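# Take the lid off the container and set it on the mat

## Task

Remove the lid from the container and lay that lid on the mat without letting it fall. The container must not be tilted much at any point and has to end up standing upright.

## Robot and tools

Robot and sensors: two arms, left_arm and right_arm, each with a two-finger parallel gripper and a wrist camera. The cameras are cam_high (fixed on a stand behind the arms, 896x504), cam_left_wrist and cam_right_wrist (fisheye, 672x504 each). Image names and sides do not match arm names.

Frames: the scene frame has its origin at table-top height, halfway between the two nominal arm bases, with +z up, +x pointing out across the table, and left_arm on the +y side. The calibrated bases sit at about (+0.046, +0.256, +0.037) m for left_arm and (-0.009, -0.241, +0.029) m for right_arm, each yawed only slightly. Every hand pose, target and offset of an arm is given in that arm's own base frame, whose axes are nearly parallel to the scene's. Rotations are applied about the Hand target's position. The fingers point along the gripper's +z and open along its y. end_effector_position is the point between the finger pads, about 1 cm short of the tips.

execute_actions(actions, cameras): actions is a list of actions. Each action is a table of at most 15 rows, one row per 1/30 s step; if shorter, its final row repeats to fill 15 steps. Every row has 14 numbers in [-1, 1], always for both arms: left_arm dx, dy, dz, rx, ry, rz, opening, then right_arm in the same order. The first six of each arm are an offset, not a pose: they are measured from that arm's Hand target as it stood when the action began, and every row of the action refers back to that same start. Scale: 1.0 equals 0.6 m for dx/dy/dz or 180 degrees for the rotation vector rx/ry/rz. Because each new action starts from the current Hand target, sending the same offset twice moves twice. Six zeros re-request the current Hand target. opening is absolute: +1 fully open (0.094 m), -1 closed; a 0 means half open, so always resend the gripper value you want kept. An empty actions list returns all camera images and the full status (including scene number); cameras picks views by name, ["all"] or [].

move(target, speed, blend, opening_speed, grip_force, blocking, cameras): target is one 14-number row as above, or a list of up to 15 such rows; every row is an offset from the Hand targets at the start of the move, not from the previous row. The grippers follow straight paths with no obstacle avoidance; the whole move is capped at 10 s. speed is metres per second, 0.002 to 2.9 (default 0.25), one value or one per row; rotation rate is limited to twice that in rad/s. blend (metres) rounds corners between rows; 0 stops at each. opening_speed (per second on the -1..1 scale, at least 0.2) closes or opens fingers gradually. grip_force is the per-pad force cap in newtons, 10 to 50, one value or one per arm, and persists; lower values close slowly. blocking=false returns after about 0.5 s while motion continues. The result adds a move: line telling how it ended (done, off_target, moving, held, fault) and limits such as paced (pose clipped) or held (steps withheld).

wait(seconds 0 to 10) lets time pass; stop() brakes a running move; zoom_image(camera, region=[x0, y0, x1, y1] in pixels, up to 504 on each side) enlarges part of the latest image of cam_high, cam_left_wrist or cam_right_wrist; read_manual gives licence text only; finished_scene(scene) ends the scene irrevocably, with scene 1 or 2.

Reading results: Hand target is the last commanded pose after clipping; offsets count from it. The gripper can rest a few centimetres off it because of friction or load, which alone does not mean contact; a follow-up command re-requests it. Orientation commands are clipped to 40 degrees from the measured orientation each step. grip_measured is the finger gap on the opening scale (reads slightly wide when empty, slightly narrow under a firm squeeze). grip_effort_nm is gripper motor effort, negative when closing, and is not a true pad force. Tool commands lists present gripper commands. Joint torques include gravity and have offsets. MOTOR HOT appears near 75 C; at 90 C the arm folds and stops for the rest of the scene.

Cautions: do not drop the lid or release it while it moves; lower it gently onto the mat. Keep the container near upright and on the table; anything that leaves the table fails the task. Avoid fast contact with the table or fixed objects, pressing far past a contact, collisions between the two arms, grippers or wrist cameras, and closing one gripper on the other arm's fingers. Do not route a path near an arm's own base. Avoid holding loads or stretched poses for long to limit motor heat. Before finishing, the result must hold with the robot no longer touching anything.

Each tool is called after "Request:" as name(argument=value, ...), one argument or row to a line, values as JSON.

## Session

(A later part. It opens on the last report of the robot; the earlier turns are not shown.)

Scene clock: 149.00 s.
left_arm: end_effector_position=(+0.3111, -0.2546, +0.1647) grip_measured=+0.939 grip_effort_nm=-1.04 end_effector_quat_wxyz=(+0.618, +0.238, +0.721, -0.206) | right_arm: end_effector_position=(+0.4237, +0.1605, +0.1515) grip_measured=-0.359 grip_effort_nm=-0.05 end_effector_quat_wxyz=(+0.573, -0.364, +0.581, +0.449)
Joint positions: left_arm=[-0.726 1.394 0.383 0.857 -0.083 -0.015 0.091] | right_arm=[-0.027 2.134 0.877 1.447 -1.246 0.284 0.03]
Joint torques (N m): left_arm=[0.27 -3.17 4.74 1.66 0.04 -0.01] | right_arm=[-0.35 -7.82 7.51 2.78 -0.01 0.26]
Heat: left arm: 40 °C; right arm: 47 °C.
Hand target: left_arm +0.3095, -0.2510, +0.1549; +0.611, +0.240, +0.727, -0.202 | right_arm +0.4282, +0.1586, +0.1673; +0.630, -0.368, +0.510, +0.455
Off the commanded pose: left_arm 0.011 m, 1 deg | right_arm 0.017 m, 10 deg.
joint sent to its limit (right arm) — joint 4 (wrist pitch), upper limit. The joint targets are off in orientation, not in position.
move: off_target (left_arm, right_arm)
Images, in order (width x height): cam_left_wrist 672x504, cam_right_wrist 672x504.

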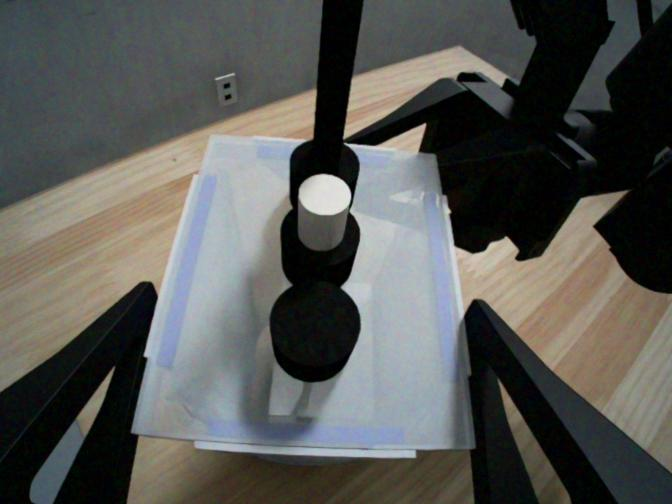

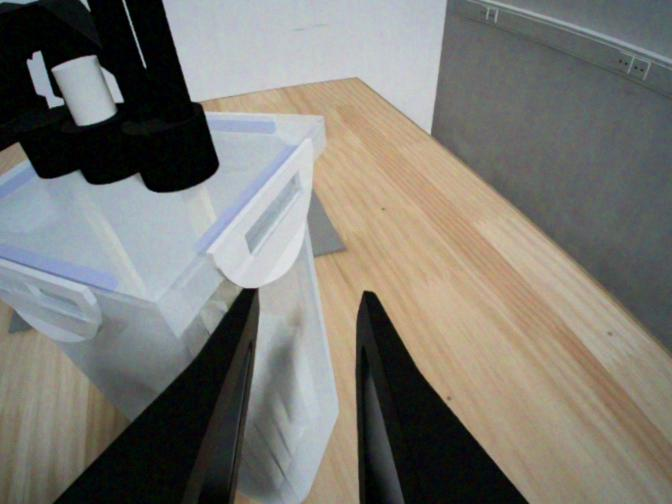

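Request:
move(
  target=[0,0,-0.01,0,0,0,0.72, 0.0, 0, -0.05, 0,0,0, -0.36],
  speed=0.04,
  cameras=["cam_right_wrist", "cam_left_wrist"],
)

Request:
zoom_image(
  camera="cam_right_wrist",
  region=[150, 180, 330, 340],
)

Scene clock: 151.07 s.
left_arm: end_effector_position=(+0.3116, -0.2551, +0.1555) grip_measured=+0.939 grip_effort_nm=-1.04 end_effector_quat_wxyz=(+0.612, +0.240, +0.725, -0.204) | right_arm: end_effector_position=(+0.4249, +0.1611, +0.1339) grip_measured=-0.359 grip_effort_nm=-0.05 end_effector_quat_wxyz=(+0.568, -0.370, +0.583, +0.449)
Joint positions: left_arm=[-0.726 1.424 0.377 0.877 -0.083 -0.016 0.091] | right_arm=[-0.027 2.184 0.887 1.45 -1.258 0.249 0.03]
Joint torques (N m): left_arm=[0.27 -3.32 4.16 1.85 0.04 -0.01] | right_arm=[-0.53 -6.65 6.22 2.78 -0.01 -0.16]
Heat: left arm: 40 °C; right arm: 47 °C.
Hand target: left_arm +0.3094, -0.2510, +0.1488; +0.610, +0.240, +0.727, -0.202 | right_arm +0.4282, +0.1586, +0.1372; +0.630, -0.368, +0.511, +0.455
Off the commanded pose: left_arm 0.008 m, 0 deg | right_arm 0.005 m, 11 deg.
joint sent to its limit (right arm) — joint 4 (wrist pitch), upper limit. The joint targets are off in orientation, not in position.
move: off_target (right_arm)
Images, in order (width x height): cam_left_wrist 672x504, cam_right_wrist 672x504.

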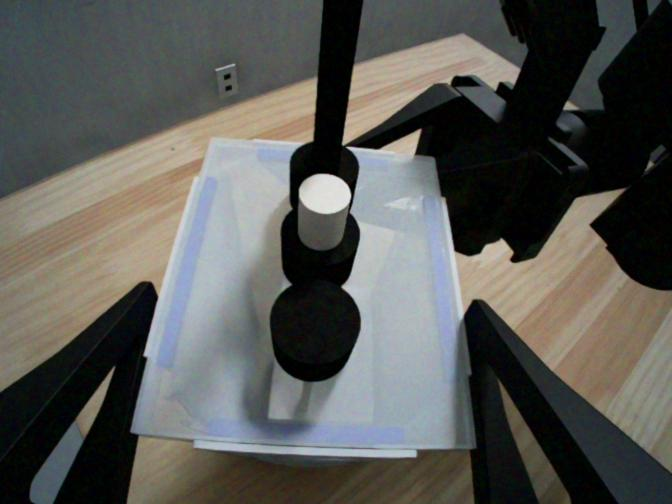

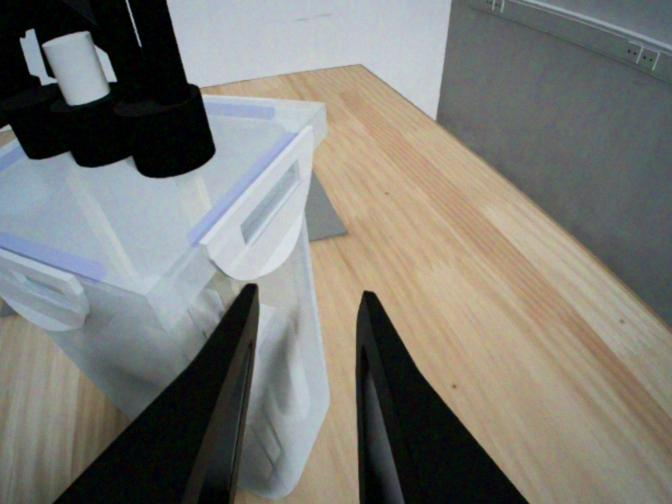

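Scaled by 2.800 from the camera's 672x504 image, which has a finer 960x720 frame.

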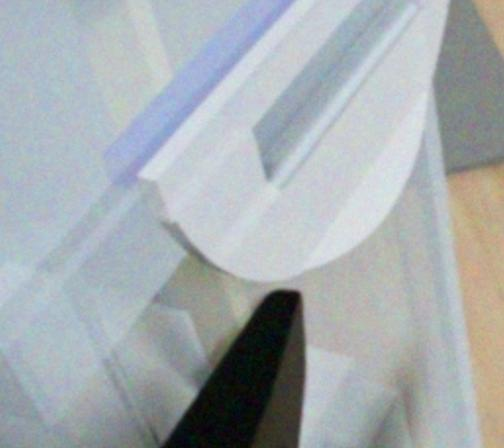

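Request:
move(
  target=[0,0,0,0,0,0,0.72, -0.02, 0.014, 0.010, 0,0,0, -0.36],
  speed=0.04,
  cameras=["cam_right_wrist"],
)

Request:
zoom_image(
  camera="cam_right_wrist",
  region=[150, 180, 330, 340],
)

Scene clock: 153.27 s.
left_arm: end_effector_position=(+0.3116, -0.2551, +0.1555) grip_measured=+0.939 grip_effort_nm=-1.04 end_effector_quat_wxyz=(+0.612, +0.240, +0.725, -0.204) | right_arm: end_effector_position=(+0.4242, +0.1617, +0.1308) grip_measured=-0.359 grip_effort_nm=-0.05 end_effector_quat_wxyz=(+0.569, -0.365, +0.587, +0.445)
Joint positions: left_arm=[-0.726 1.424 0.377 0.877 -0.083 -0.016 0.091] | right_arm=[-0.024 2.184 0.873 1.451 -1.241 0.239 0.03]
Joint torques (N m): left_arm=[0.27 -3.32 4.15 1.85 0.04 -0.01] | right_arm=[1.03 -9.72 3.29 2.78 -0.01 -0.14]
Heat: left arm: 40 °C; right arm: 48 °C.
Hand target: left_arm +0.3094, -0.2510, +0.1488; +0.610, +0.240, +0.727, -0.202 | right_arm +0.4162, +0.1670, +0.1433; +0.630, -0.368, +0.510, +0.455
Off the commanded pose: left_arm 0.008 m, 0 deg | right_arm 0.016 m, 11 deg.
joint sent to its limit (right arm) — joint 4 (wrist pitch), upper limit. The joint targets are off in orientation, not in position.
move: off_target (right_arm)
Images, in order (width x height): cam_right_wrist 672x504.

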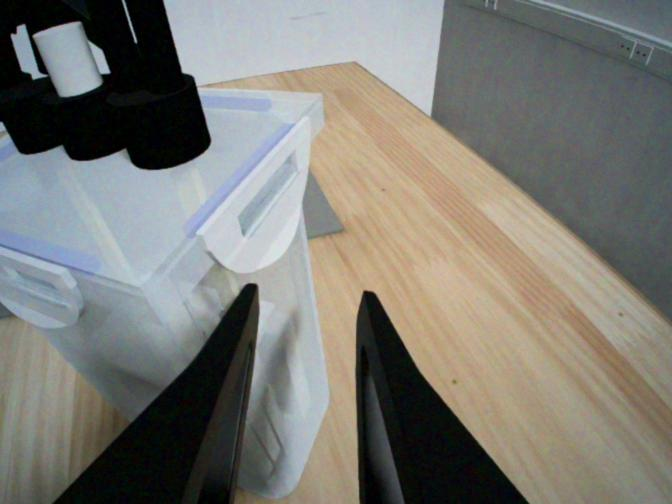

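Scaled by 2.800 from the camera's 672x504 image, which has a finer 960x720 frame.

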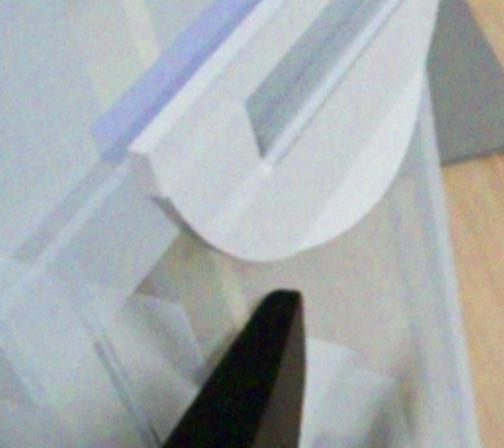

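Request:
move(
  target=[0,0,0,0,0,0,0.72, -0.008, 0.010, 0.035, 0,0,0, -0.36],
  speed=0.04,
  cameras=["cam_right_wrist"],
)

Request:
zoom_image(
  camera="cam_right_wrist",
  region=[150, 180, 330, 340],
)

Scene clock: 155.37 s.
left_arm: end_effector_position=(+0.3111, -0.2546, +0.1554) grip_measured=+0.939 grip_effort_nm=-1.04 end_effector_quat_wxyz=(+0.613, +0.240, +0.725, -0.204) | right_arm: end_effector_position=(+0.4248, +0.1639, +0.1353) grip_measured=-0.359 grip_effort_nm=-0.05 end_effector_quat_wxyz=(+0.572, -0.350, +0.593, +0.445)
Joint positions: left_arm=[-0.726 1.424 0.373 0.884 -0.083 -0.016 0.091] | right_arm=[-0.013 2.165 0.855 1.451 -1.205 0.26 0.03]
Joint torques (N m): left_arm=[0.25 -3.29 4.49 1.79 0.04 -0.01] | right_arm=[1.57 -12.53 3.44 2.82 -0.18 0.07]
Heat: left arm: 40 °C; right arm: 48 °C.
Hand target: left_arm +0.3094, -0.2509, +0.1488; +0.610, +0.240, +0.728, -0.202 | right_arm +0.4114, +0.1730, +0.1642; +0.630, -0.368, +0.511, +0.455
Off the commanded pose: left_arm 0.008 m, 1 deg | right_arm 0.033 m, 12 deg.
joint sent to its limit (right arm) — joint 4 (wrist pitch), upper limit. The joint targets are off in orientation, not in position.
move: off_target (right_arm)
Images, in order (width x height): cam_right_wrist 672x504.

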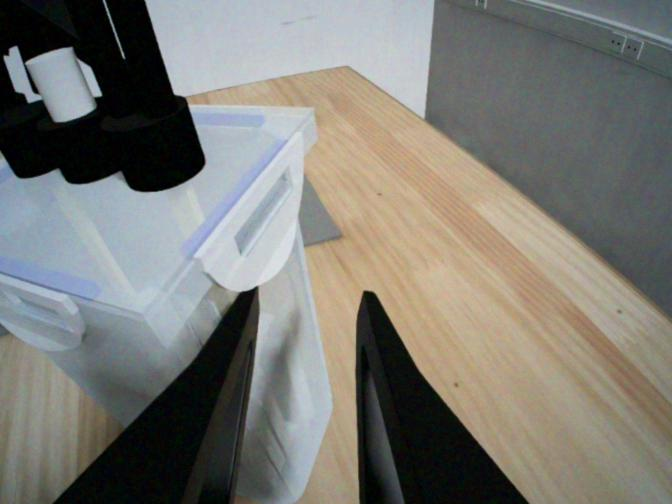

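Scaled by 2.800 from the camera's 672x504 image, which has a finer 960x720 frame.

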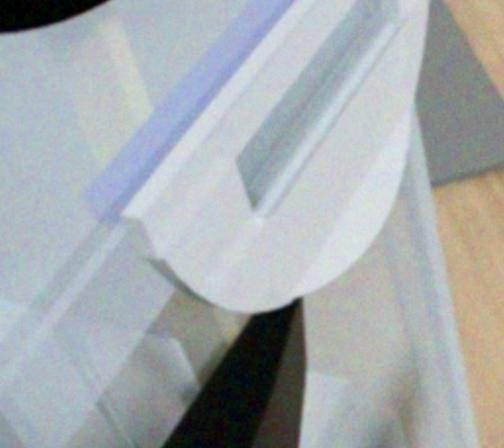

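Request:
move(
  target=[0,0,0,0,0,0,0.72, 0.04, -0.036, -0.024, 0,0,0, -0.36],
  speed=0.04,
  cameras=["cam_right_wrist", "cam_left_wrist"],
)

Request:
zoom_image(
  camera="cam_right_wrist",
  region=[150, 180, 330, 340],
)

Scene clock: 157.43 s.
left_arm: end_effector_position=(+0.3122, -0.2534, +0.1560) grip_measured=+0.939 grip_effort_nm=-1.04 end_effector_quat_wxyz=(+0.614, +0.238, +0.725, -0.202) | right_arm: end_effector_position=(+0.4331, +0.1546, +0.1475) grip_measured=-0.359 grip_effort_nm=-0.05 end_effector_quat_wxyz=(+0.577, -0.371, +0.576, +0.444)
Joint positions: left_arm=[-0.723 1.424 0.373 0.886 -0.086 -0.015 0.091] | right_arm=[-0.043 2.173 0.923 1.452 -1.264 0.276 0.03]
Joint torques (N m): left_arm=[0.09 -3.3 4.48 1.78 0.07 -0.02] | right_arm=[-0.72 -6.75 6.3 2.71 -0.02 0.04]
Heat: left arm: 40 °C; right arm: 49 °C.
Hand target: left_arm +0.3095, -0.2509, +0.1488; +0.610, +0.240, +0.728, -0.201 | right_arm +0.4355, +0.1514, +0.1499; +0.630, -0.368, +0.510, +0.455
Off the commanded pose: left_arm 0.008 m, 1 deg | right_arm 0.005 m, 10 deg.
joint sent to its limit (right arm) — joint 4 (wrist pitch), upper limit. The joint targets are off in orientation, not in position.
move: off_target (right_arm)
Images, in order (width x height): cam_left_wrist 672x504, cam_right_wrist 672x504.

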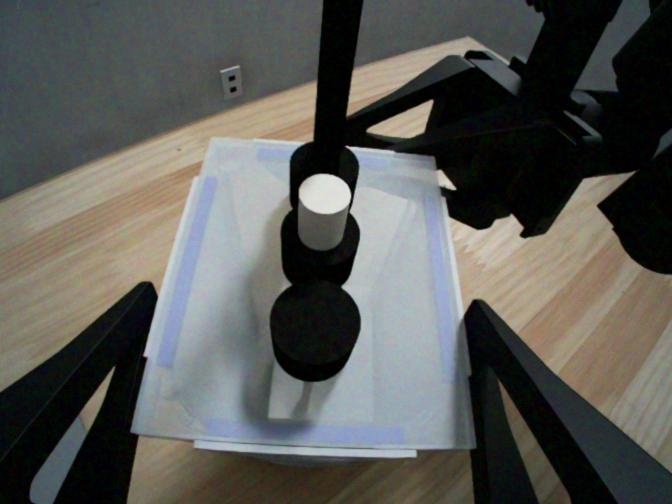

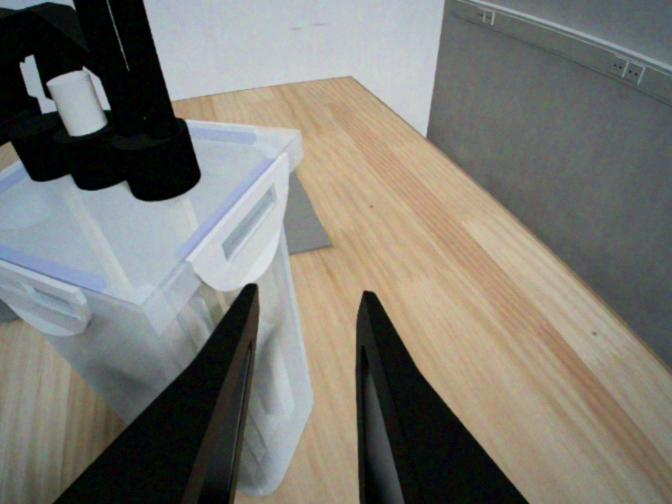

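Scaled by 2.800 from the camera's 672x504 image, which has a finer 960x720 frame.

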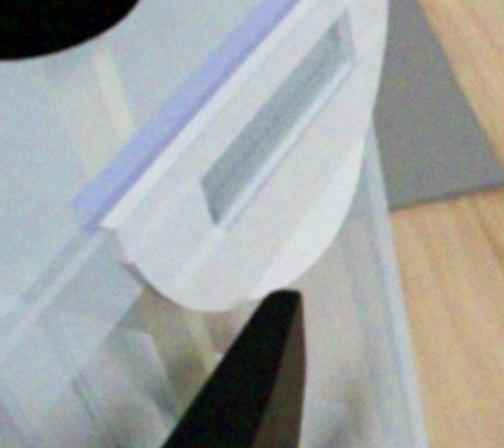

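Request:
move(
  target=[
    [0,0,0,0,0,0,0.72, 0.0, 0, -0.055, 0,0,0, -0.36],
    [0,0,0,0,0,0,0.72, -0.062, 0.053, -0.045, 0,0,0, -0.36],
  ],
  speed=0.05,
  cameras=["cam_right_wrist", "cam_left_wrist"],
)

Request:
zoom_image(
  camera="cam_right_wrist",
  region=[150, 180, 330, 340],
)

Scene clock: 161.37 s.
left_arm: end_effector_position=(+0.3118, -0.2530, +0.1547) grip_measured=+0.939 grip_effort_nm=-1.04 end_effector_quat_wxyz=(+0.613, +0.238, +0.726, -0.202) | right_arm: end_effector_position=(+0.4217, +0.1627, +0.0967) grip_measured=-0.359 grip_effort_nm=-0.05 end_effector_quat_wxyz=(+0.569, -0.340, +0.615, +0.426)
Joint positions: left_arm=[-0.723 1.424 0.37 0.885 -0.086 -0.015 0.091] | right_arm=[-0.008 2.234 0.808 1.452 -1.156 0.161 0.03]
Joint torques (N m): left_arm=[0.08 -3.28 4.64 1.79 0.07 -0.01] | right_arm=[3.06 -11.95 2.52 2.88 -0.74 -0.14]
Heat: left arm: 40 °C; right arm: 49 °C.
Hand target: left_arm +0.3095, -0.2509, +0.1488; +0.610, +0.240, +0.728, -0.201 | right_arm +0.3982, +0.1832, +0.1229; +0.630, -0.368, +0.510, +0.455
Off the commanded pose: left_arm 0.007 m, 0 deg | right_arm 0.041 m, 15 deg.
joint sent to its limit (right arm) — joint 4 (wrist pitch), upper limit. The joint targets are off in orientation, not in position.
move: off_target (right_arm)
Images, in order (width x height): cam_left_wrist 672x504, cam_right_wrist 672x504.

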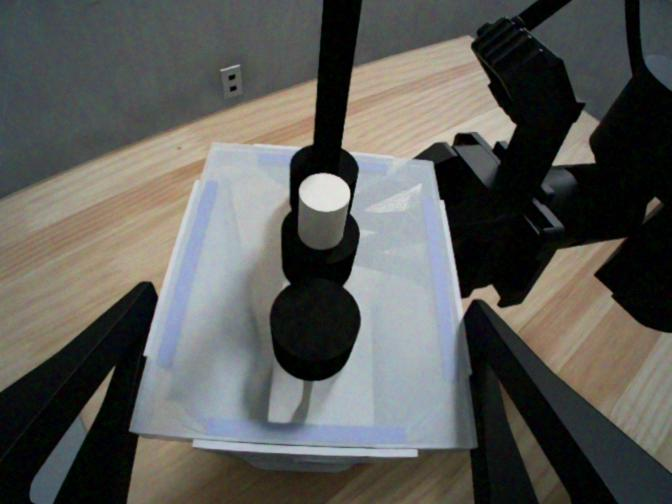

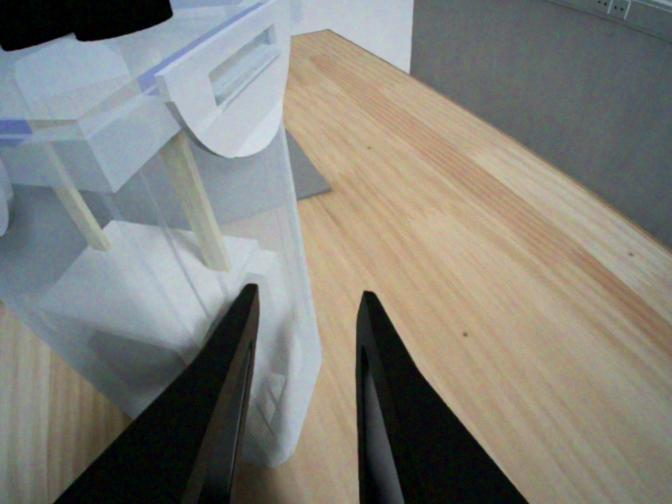

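Scaled by 2.800 from the camera's 672x504 image, which has a finer 960x720 frame.

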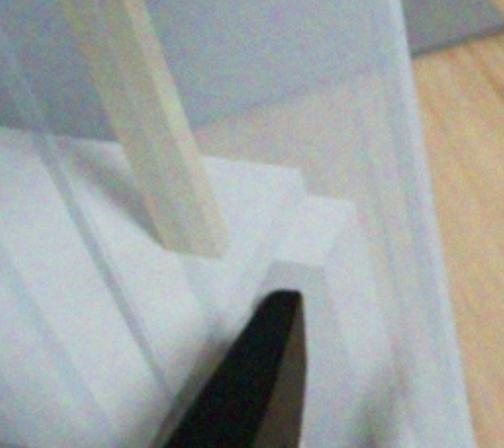

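Request:
move(
  target=[0,0,0,0,0,0,0.72, 0.008, -0.002, 0.06, 0,0,0, -0.36],
  speed=0.05,
  cameras=["cam_right_wrist", "cam_left_wrist"],
)

Request:
zoom_image(
  camera="cam_right_wrist",
  region=[150, 180, 330, 340],
)

Scene clock: 163.63 s.
left_arm: end_effector_position=(+0.3118, -0.2530, +0.1548) grip_measured=+0.939 grip_effort_nm=-1.04 end_effector_quat_wxyz=(+0.613, +0.238, +0.725, -0.202) | right_arm: end_effector_position=(+0.4228, +0.1644, +0.1270) grip_measured=-0.359 grip_effort_nm=-0.05 end_effector_quat_wxyz=(+0.578, -0.335, +0.606, +0.432)
Joint positions: left_arm=[-0.723 1.424 0.37 0.886 -0.086 -0.015 0.091] | right_arm=[-0.002 2.158 0.808 1.452 -1.146 0.229 0.03]
Joint torques (N m): left_arm=[0.09 -3.28 4.64 1.79 0.07 -0.02] | right_arm=[2.66 -12.21 3.93 2.85 -0.61 0.06]
Heat: left arm: 40 °C; right arm: 50 °C.
Hand target: left_arm +0.3095, -0.2509, +0.1489; +0.611, +0.240, +0.727, -0.201 | right_arm +0.4031, +0.1820, +0.1590; +0.630, -0.368, +0.510, +0.455
Off the commanded pose: left_arm 0.007 m, 0 deg | right_arm 0.041 m, 13 deg.
joint sent to its limit (right arm) — joint 4 (wrist pitch), upper limit. The joint targets are off in orientation, not in position.
move: off_target (right_arm)
Images, in order (width x height): cam_left_wrist 672x504, cam_right_wrist 672x504.

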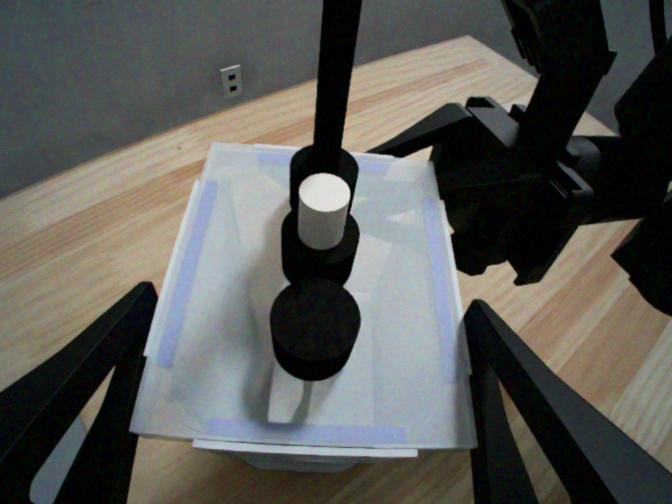

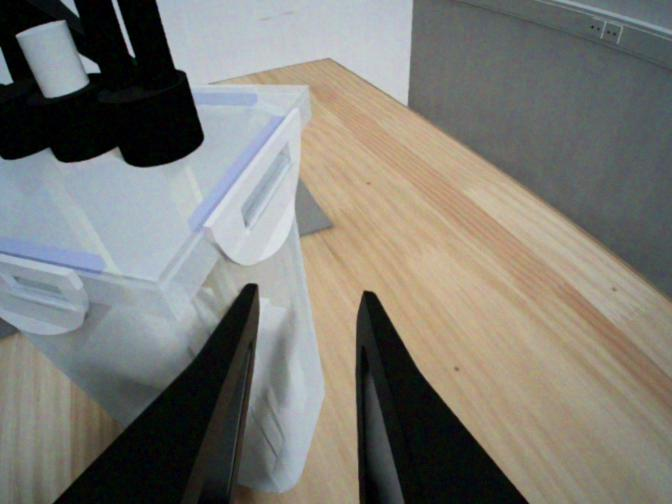

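Scaled by 2.800 from the camera's 672x504 image, which has a finer 960x720 frame.

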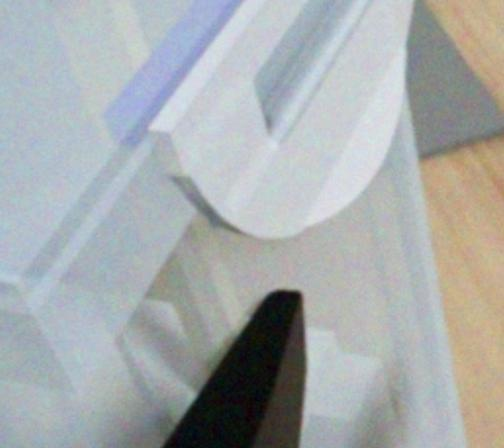

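Request:
move(
  target=[0,0,0,0,0,0,0.72, -0.012, 0.011, 0.022, 0,0,0, -0.36],
  speed=0.05,
  cameras=["cam_right_wrist", "cam_left_wrist"],
)

Request:
zoom_image(
  camera="cam_right_wrist",
  region=[150, 180, 330, 340],
)

Scene clock: 165.33 s.
left_arm: end_effector_position=(+0.3118, -0.2531, +0.1549) grip_measured=+0.939 grip_effort_nm=-1.04 end_effector_quat_wxyz=(+0.613, +0.238, +0.725, -0.202) | right_arm: end_effector_position=(+0.4238, +0.1657, +0.1351) grip_measured=-0.359 grip_effort_nm=-0.04 end_effector_quat_wxyz=(+0.586, -0.325, +0.607, +0.426)
Joint positions: left_arm=[-0.723 1.424 0.37 0.886 -0.086 -0.015 0.091] | right_arm=[0.008 2.13 0.794 1.45 -1.11 0.238 0.03]
Joint torques (N m): left_arm=[0.08 -3.28 4.63 1.78 0.07 -0.01] | right_arm=[3.45 -13.29 3.29 2.89 -0.78 0.18]
Heat: left arm: 40 °C; right arm: 50 °C.
Hand target: left_arm +0.3095, -0.2509, +0.1489; +0.611, +0.240, +0.727, -0.201 | right_arm +0.3959, +0.1885, +0.1721; +0.630, -0.368, +0.510, +0.455
Off the commanded pose: left_arm 0.007 m, 0 deg | right_arm 0.052 m, 14 deg.
joint sent to its limit (right arm) — joint 4 (wrist pitch), upper limit. The joint targets are off in position and orientation.
move: off_target (right_arm)
Images, in order (width x height): cam_left_wrist 672x504, cam_right_wrist 672x504.

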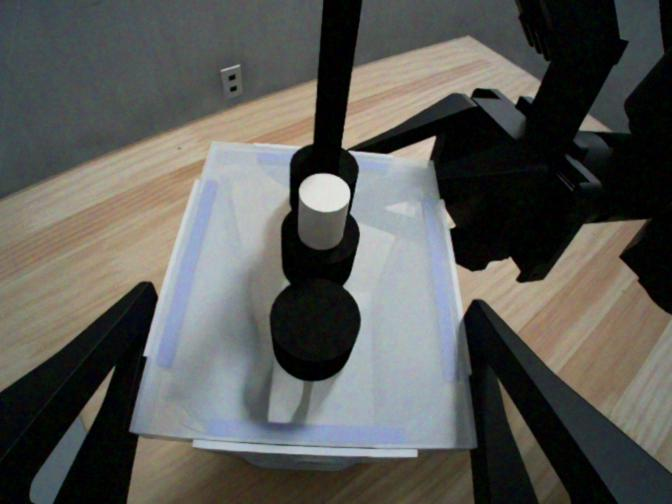

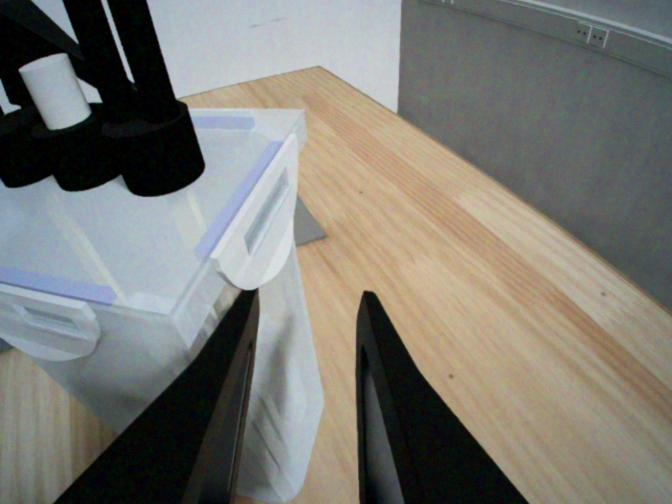

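Scaled by 2.800 from the camera's 672x504 image, which has a finer 960x720 frame.

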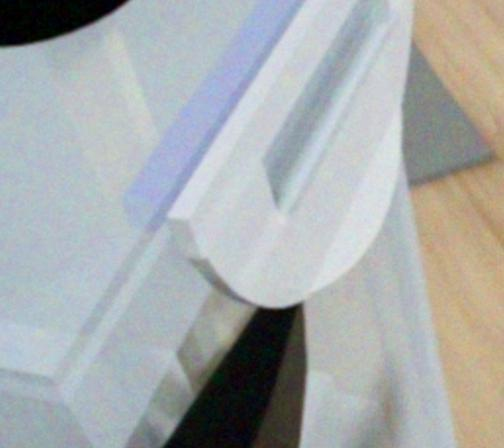

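Request:
move(
  target=[0,0,0,0,0,0,0.72, 0, 0, 0.008, 0,0,0, -0.36],
  speed=0.05,
  cameras=["cam_right_wrist"],
)

Request:
zoom_image(
  camera="cam_right_wrist",
  region=[150, 180, 330, 340],
)

Scene clock: 166.93 s.
left_arm: end_effector_position=(+0.3118, -0.2531, +0.1552) grip_measured=+0.939 grip_effort_nm=-1.04 end_effector_quat_wxyz=(+0.614, +0.238, +0.725, -0.202) | right_arm: end_effector_position=(+0.4241, +0.1657, +0.1364) grip_measured=-0.359 grip_effort_nm=-0.04 end_effector_quat_wxyz=(+0.587, -0.324, +0.608, +0.426)
Joint positions: left_arm=[-0.723 1.424 0.37 0.887 -0.086 -0.015 0.091] | right_arm=[0.008 2.126 0.794 1.448 -1.107 0.243 0.03]
Joint torques (N m): left_arm=[0.08 -3.29 4.63 1.77 0.07 -0.02] | right_arm=[3.38 -13.79 3.54 2.91 -0.82 0.27]
Heat: left arm: 40 °C; right arm: 51 °C.
Hand target: left_arm +0.3095, -0.2509, +0.1489; +0.611, +0.240, +0.727, -0.201 | right_arm +0.3959, +0.1886, +0.1768; +0.630, -0.368, +0.511, +0.455
Off the commanded pose: left_arm 0.007 m, 1 deg | right_arm 0.054 m, 14 deg.
joint sent to its limit (right arm) — joint 4 (wrist pitch), upper limit. The joint targets are off in position and orientation.
move: off_target (right_arm)
Images, in order (width x height): cam_right_wrist 672x504.

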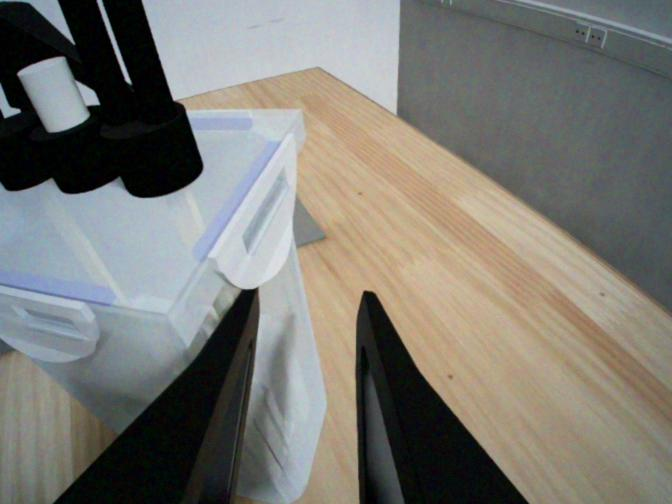

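Scaled by 2.800 from the camera's 672x504 image, which has a finer 960x720 frame.

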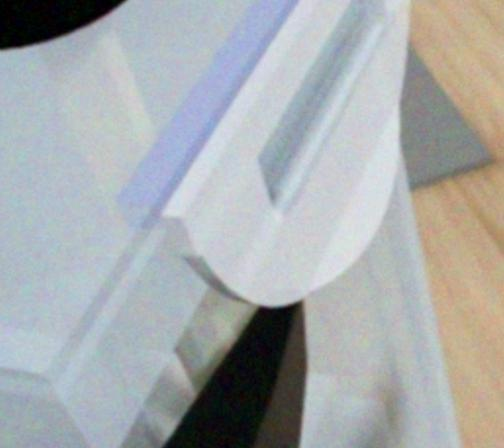

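Request:
move(
  target=[0,0,0,0,0,0,0.72, 0, 0, 0.0, 0,0,0, -0.7],
  speed=0.05,
  opening_speed=0.3,
  cameras=["cam_right_wrist","cam_left_wrist"],
)

Request:
zoom_image(
  camera="cam_right_wrist",
  region=[150, 180, 330, 340],
)

Scene clock: 168.50 s.
left_arm: end_effector_position=(+0.3129, -0.2516, +0.1554) grip_measured=+0.939 grip_effort_nm=-1.04 end_effector_quat_wxyz=(+0.615, +0.235, +0.726, -0.199) | right_arm: end_effector_position=(+0.4200, +0.1709, +0.1387) grip_measured=-0.699 grip_effort_nm=-0.05 end_effector_quat_wxyz=(+0.581, -0.330, +0.604, +0.435)
Joint positions: left_arm=[-0.723 1.424 0.37 0.888 -0.096 -0.015 0.091] | right_arm=[0.018 2.12 0.794 1.448 -1.122 0.254 0.014]
Joint torques (N m): left_arm=[0.09 -3.28 4.64 1.76 0.18 -0.02] | right_arm=[2.74 -13.53 3.4 2.93 -0.6 0.13]
Heat: left arm: 40 °C; right arm: 51 °C.
Hand target: left_arm +0.3095, -0.2510, +0.1488; +0.610, +0.240, +0.727, -0.202 | right_arm +0.3959, +0.1886, +0.1769; +0.630, -0.368, +0.510, +0.455
Off the commanded pose: left_arm 0.007 m, 1 deg | right_arm 0.048 m, 13 deg.
joint sent to its limit (right arm) — joint 4 (wrist pitch), upper limit. The joint targets are off in position and orientation.
move: off_target (right_arm)
Images, in order (width x height): cam_left_wrist 672x504, cam_right_wrist 672x504.

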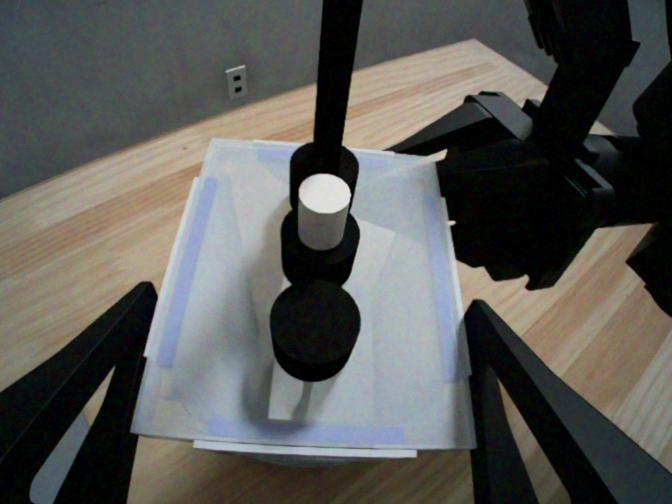

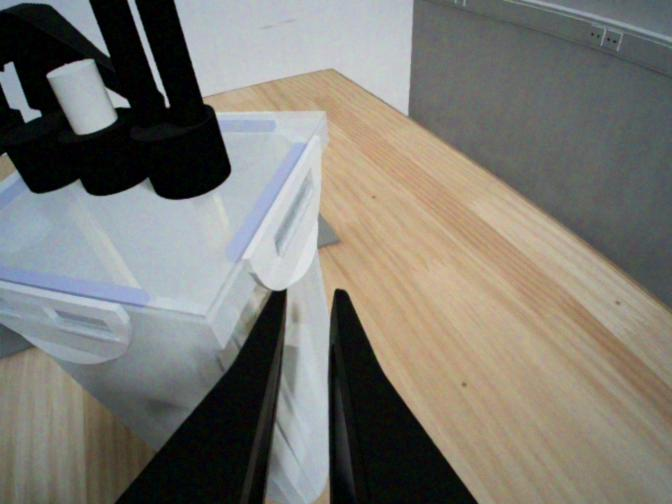

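Scaled by 2.800 from the camera's 672x504 image, which has a finer 960x720 frame.

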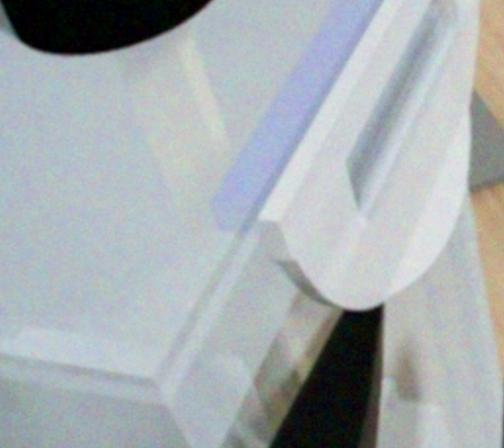

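Request:
move(
  target=[0,0,0,0,0,0,0.72, 0, 0, 0.0, 0,0,0, -1],
  speed=0.05,
  opening_speed=0.3,
  cameras=["cam_right_wrist","cam_left_wrist"],
)

Request:
zoom_image(
  camera="cam_right_wrist",
  region=[190, 180, 370, 340],
)

Scene clock: 169.97 s.
left_arm: end_effector_position=(+0.3134, -0.2510, +0.1554) grip_measured=+0.939 grip_effort_nm=-1.04 end_effector_quat_wxyz=(+0.616, +0.234, +0.726, -0.197) | right_arm: end_effector_position=(+0.4152, +0.1742, +0.1395) grip_measured=-0.990 grip_effort_nm=-0.52 end_effector_quat_wxyz=(+0.575, -0.335, +0.602, +0.441)
Joint positions: left_arm=[-0.723 1.424 0.37 0.888 -0.1 -0.015 0.091] | right_arm=[0.023 2.113 0.787 1.448 -1.136 0.258 0]
Joint torques (N m): left_arm=[0.08 -3.29 4.64 1.76 0.23 -0.01] | right_arm=[2.39 -13.11 3.7 2.89 -0.42 0.11]
Heat: left arm: 40 °C; right arm: 51 °C.
Hand target: left_arm +0.3095, -0.2510, +0.1488; +0.610, +0.240, +0.727, -0.202 | right_arm +0.3959, +0.1886, +0.1769; +0.630, -0.368, +0.510, +0.455
Off the commanded pose: left_arm 0.008 m, 1 deg | right_arm 0.044 m, 13 deg.
joint sent to its limit (right arm) — joint 4 (wrist pitch), upper limit. The joint targets are off in orientation, not in position.
move: off_target (right_arm)
Images, in order (width x height): cam_left_wrist 672x504, cam_right_wrist 672x504.

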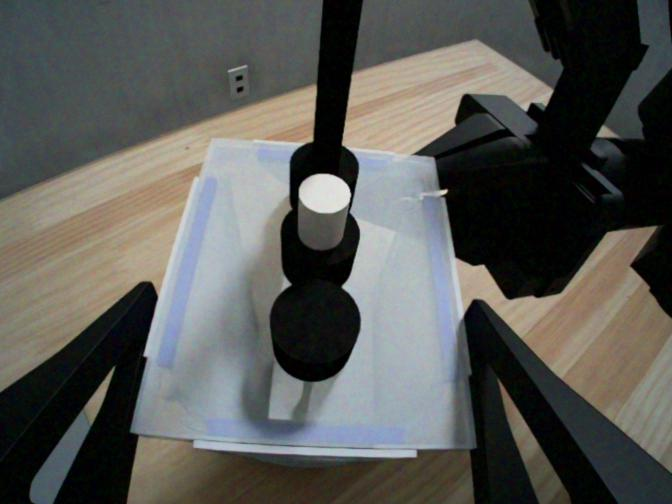

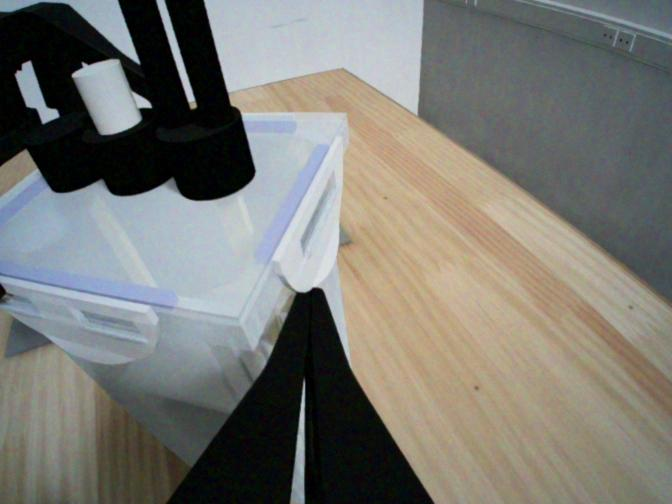

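Scaled by 2.800 from the camera's 672x504 image, which has a finer 960x720 frame.

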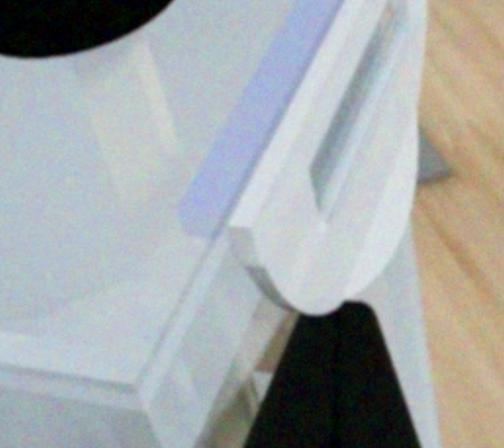

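Request:
move(
  target=[
    [0,0,0,0,0,0,0.72, 0.03, -0.02, -0.12, 0,0,0, -1],
    [0,0,0,0,0,0,0.72, 0.07, -0.08, -0.12, 0,0,0, -1],
    [0,0,0,0,0,0,0.72, 0.03, -0.4, -0.05, 0,0,0, 1],
  ],
  speed=0.1,
  blend=[0.005,0.02,0],
  cameras=["cam_right_wrist", "cam_left_wrist"],
)

Scene clock: 175.50 s.
left_arm: end_effector_position=(+0.3131, -0.2514, +0.1554) grip_measured=+0.939 grip_effort_nm=-1.04 end_effector_quat_wxyz=(+0.616, +0.234, +0.726, -0.198) | right_arm: end_effector_position=(+0.4187, -0.0533, +0.1367) grip_measured=+0.998 grip_effort_nm=0.12 end_effector_quat_wxyz=(+0.608, -0.324, +0.629, +0.360)
Joint positions: left_arm=[-0.723 1.424 0.37 0.888 -0.098 -0.015 0.091] | right_arm=[-0.571 2.192 0.971 1.416 -1.581 0.254 0.094]
Joint torques (N m): left_arm=[0.06 -3.29 4.63 1.76 0.19 -0.01] | right_arm=[-0.13 -12.41 3.25 1.48 0.02 -0.12]
Heat: left arm: 40 °C; right arm: 50 °C.
Hand target: left_arm +0.3095, -0.2509, +0.1488; +0.610, +0.240, +0.728, -0.202 | right_arm +0.4139, -0.0516, +0.1469; +0.630, -0.368, +0.511, +0.455
Off the commanded pose: left_arm 0.008 m, 1 deg | right_arm 0.011 m, 18 deg.
joint sent to its limit (right arm) — joint 5 (wrist yaw), lower limit. The joint targets are off in orientation, not in position.
move: off_target (right_arm); target 3's new opening was sent with right_arm's hand 0.011 m and 18 deg from that target
Images, in order (width x height): cam_left_wrist 672x504, cam_right_wrist 672x504.

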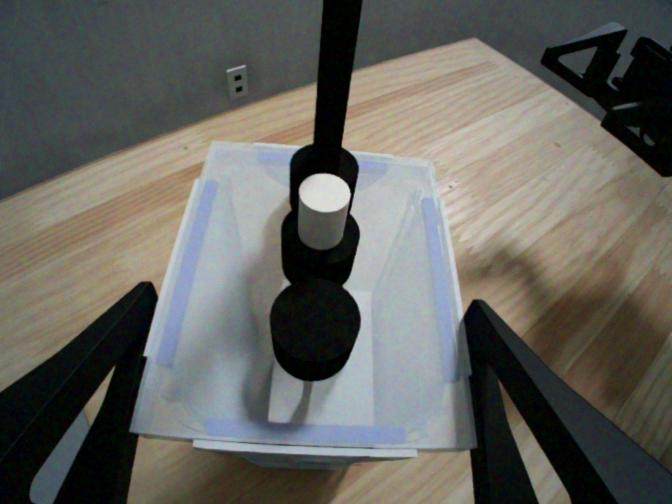

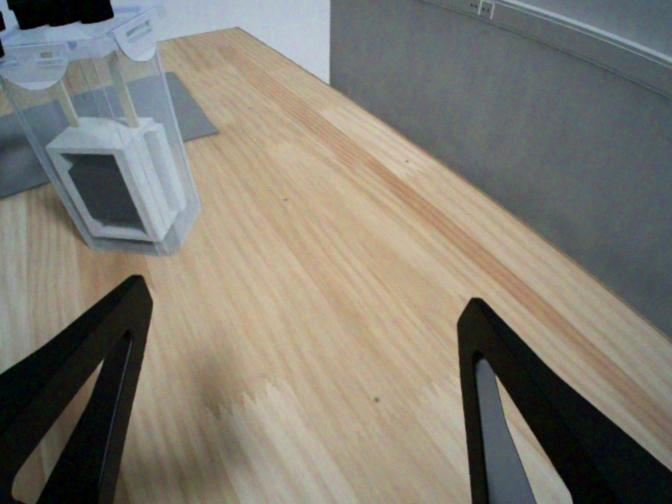

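Request:
move(
  target=[0.038,0.037,0.004,0,0,-0.255,0.72, 0,0,0,0,0,0, 1],
  speed=0.06,
  cameras=["cam_high", "cam_left_wrist", "cam_right_wrist"],
)

Scene clock: 183.07 s.
left_arm: end_effector_position=(+0.3255, -0.2304, +0.1526) grip_measured=+0.939 grip_effort_nm=-1.04 end_effector_quat_wxyz=(+0.487, +0.506, +0.571, -0.424) | right_arm: end_effector_position=(+0.4187, -0.0533, +0.1367) grip_measured=+0.998 grip_effort_nm=0.12 end_effector_quat_wxyz=(+0.608, -0.324, +0.629, +0.360)
Joint positions: left_arm=[-0.18 1.701 0.754 0.441 1.221 0.488 0.091] | right_arm=[-0.571 2.192 0.971 1.416 -1.581 0.254 0.094]
Joint torques (N m): left_arm=[0.58 -4.74 8.08 0.93 0.34 0.06] | right_arm=[-0.16 -12.38 3.26 1.47 -0.02 -0.17]
Heat: left arm: 39 °C; right arm: 47 °C.
Hand target: left_arm +0.3323, -0.2288, +0.1514; +0.484, +0.504, +0.576, -0.424 | right_arm +0.4139, -0.0516, +0.1469; +0.630, -0.368, +0.511, +0.455
Off the commanded pose: left_arm 0.007 m, 1 deg | right_arm 0.011 m, 18 deg.
joint sent to its limit (right arm) — joint 5 (wrist yaw), lower limit. The joint targets are off in orientation, not in position.
move: off_target (right_arm)

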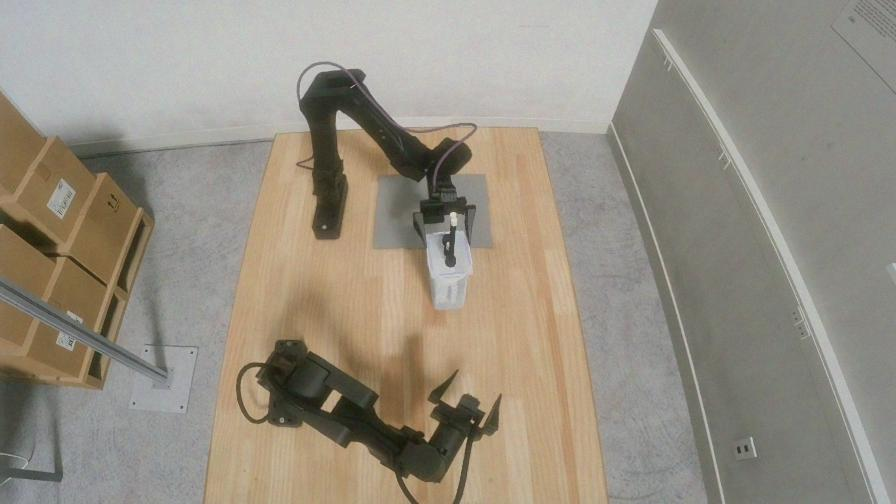

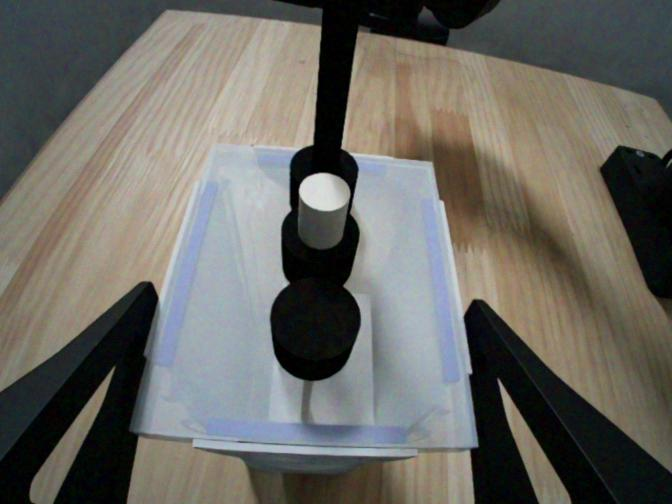

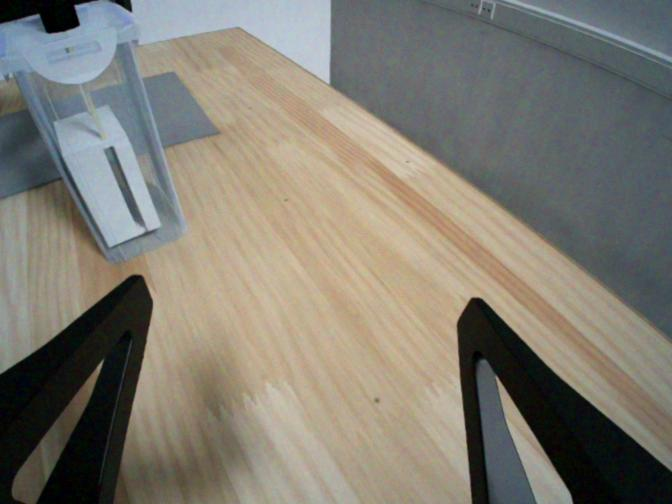

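Request:
move(
  target=[0.0,0.0,0.0,0,0,-0.055,0.72, 0,0,0,0,0,0, 1],
  speed=0.06,
  cameras=["cam_left_wrist"],
)

Scene clock: 187.77 s.
left_arm: end_effector_position=(+0.3302, -0.2298, +0.1523) grip_measured=+0.939 grip_effort_nm=-1.04 end_effector_quat_wxyz=(+0.451, +0.553, +0.532, -0.455) | right_arm: end_effector_position=(+0.4187, -0.0533, +0.1367) grip_measured=+0.998 grip_effort_nm=0.13 end_effector_quat_wxyz=(+0.608, -0.324, +0.629, +0.360)
Joint positions: left_arm=[-0.158 1.812 1.011 -0.133 1.347 0.935 0.091] | right_arm=[-0.571 2.192 0.971 1.416 -1.581 0.254 0.094]
Joint torques (N m): left_arm=[0.39 -5.56 7.82 0.58 0.74 0.18] | right_arm=[-0.13 -12.33 3.25 1.45 0.01 -0.13]
Heat: left arm: 38 °C; right arm: 45 °C.
Hand target: left_arm +0.3323, -0.2287, +0.1513; +0.445, +0.552, +0.531, -0.464 | right_arm +0.4139, -0.0516, +0.1469; +0.630, -0.368, +0.511, +0.455
Off the commanded pose: left_arm 0.003 m, 1 deg | right_arm 0.011 m, 18 deg.
joint sent to its limit (right arm) — joint 5 (wrist yaw), lower limit. The joint targets are off in orientation, not in position.
move: off_target (right_arm)
Images, in order (width x height): cam_left_wrist 672x504.

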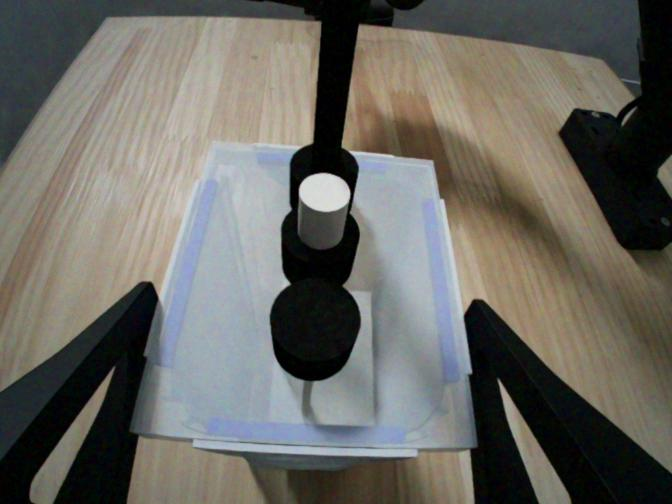

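Request:
move(
  target=[0.0,0.0,0.0,0,0,0,0.72, -0.073,0.217,-0.1,-0.1091,0.0215,0.0774, 1],
  speed=0.15,
  cameras=["cam_right_wrist", "cam_high"],
)

Scene clock: 190.70 s.
left_arm: end_effector_position=(+0.3299, -0.2298, +0.1524) grip_measured=+0.939 grip_effort_nm=-1.04 end_effector_quat_wxyz=(+0.450, +0.555, +0.531, -0.456) | right_arm: end_effector_position=(+0.3745, +0.0764, +0.0984) grip_measured=+0.998 grip_effort_nm=0.12 end_effector_quat_wxyz=(+0.570, -0.432, +0.560, +0.418)
Joint positions: left_arm=[-0.158 1.815 1.021 -0.159 1.348 0.957 0.091] | right_arm=[-0.293 2.197 0.766 1.436 -1.583 -0.02 0.094]
Joint torques (N m): left_arm=[0.39 -5.55 7.83 0.56 0.73 0.17] | right_arm=[0.25 -6.04 2.71 1.76 -0.11 -0.18]
Heat: left arm: 38 °C; right arm: 45 °C.
Hand target: left_arm +0.3323, -0.2287, +0.1513; +0.445, +0.552, +0.531, -0.464 | right_arm +0.3700, +0.0787, +0.0869; +0.481, -0.513, +0.553, +0.446
Off the commanded pose: left_arm 0.003 m, 1 deg | right_arm 0.013 m, 14 deg.
joint sent to its limit (right arm) — joint 5 (wrist yaw), lower limit. The joint targets are off in orientation, not in position.
move: off_target (right_arm)
Images, in order (width x height): cam_high 896x504, cam_right_wrist 672x504.

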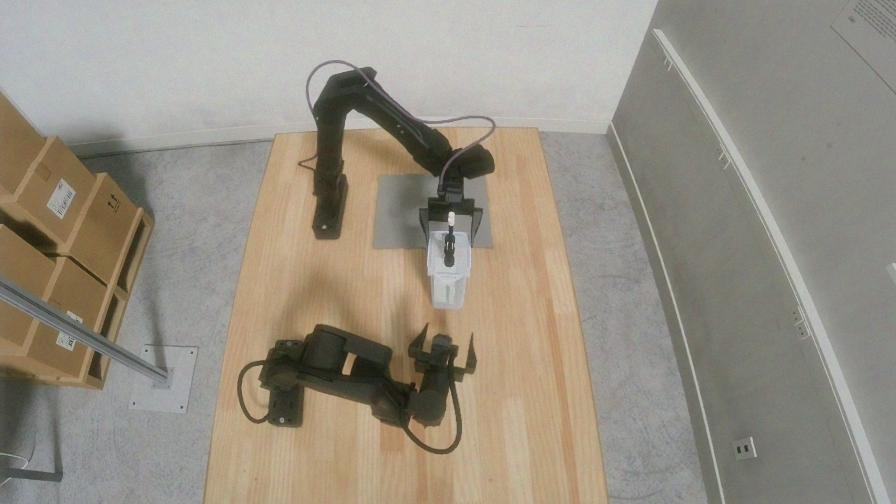

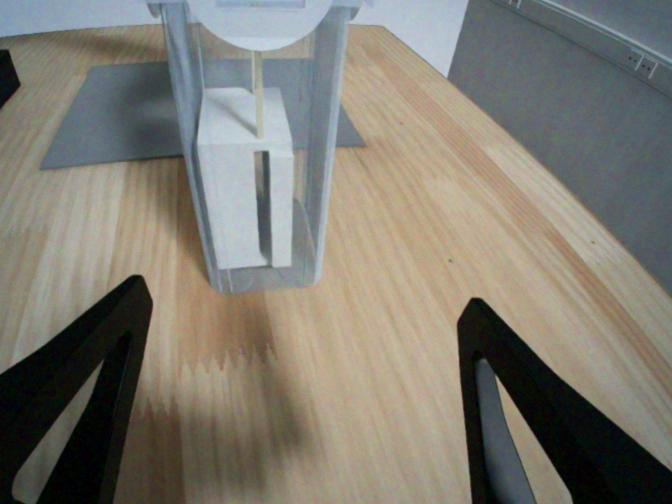

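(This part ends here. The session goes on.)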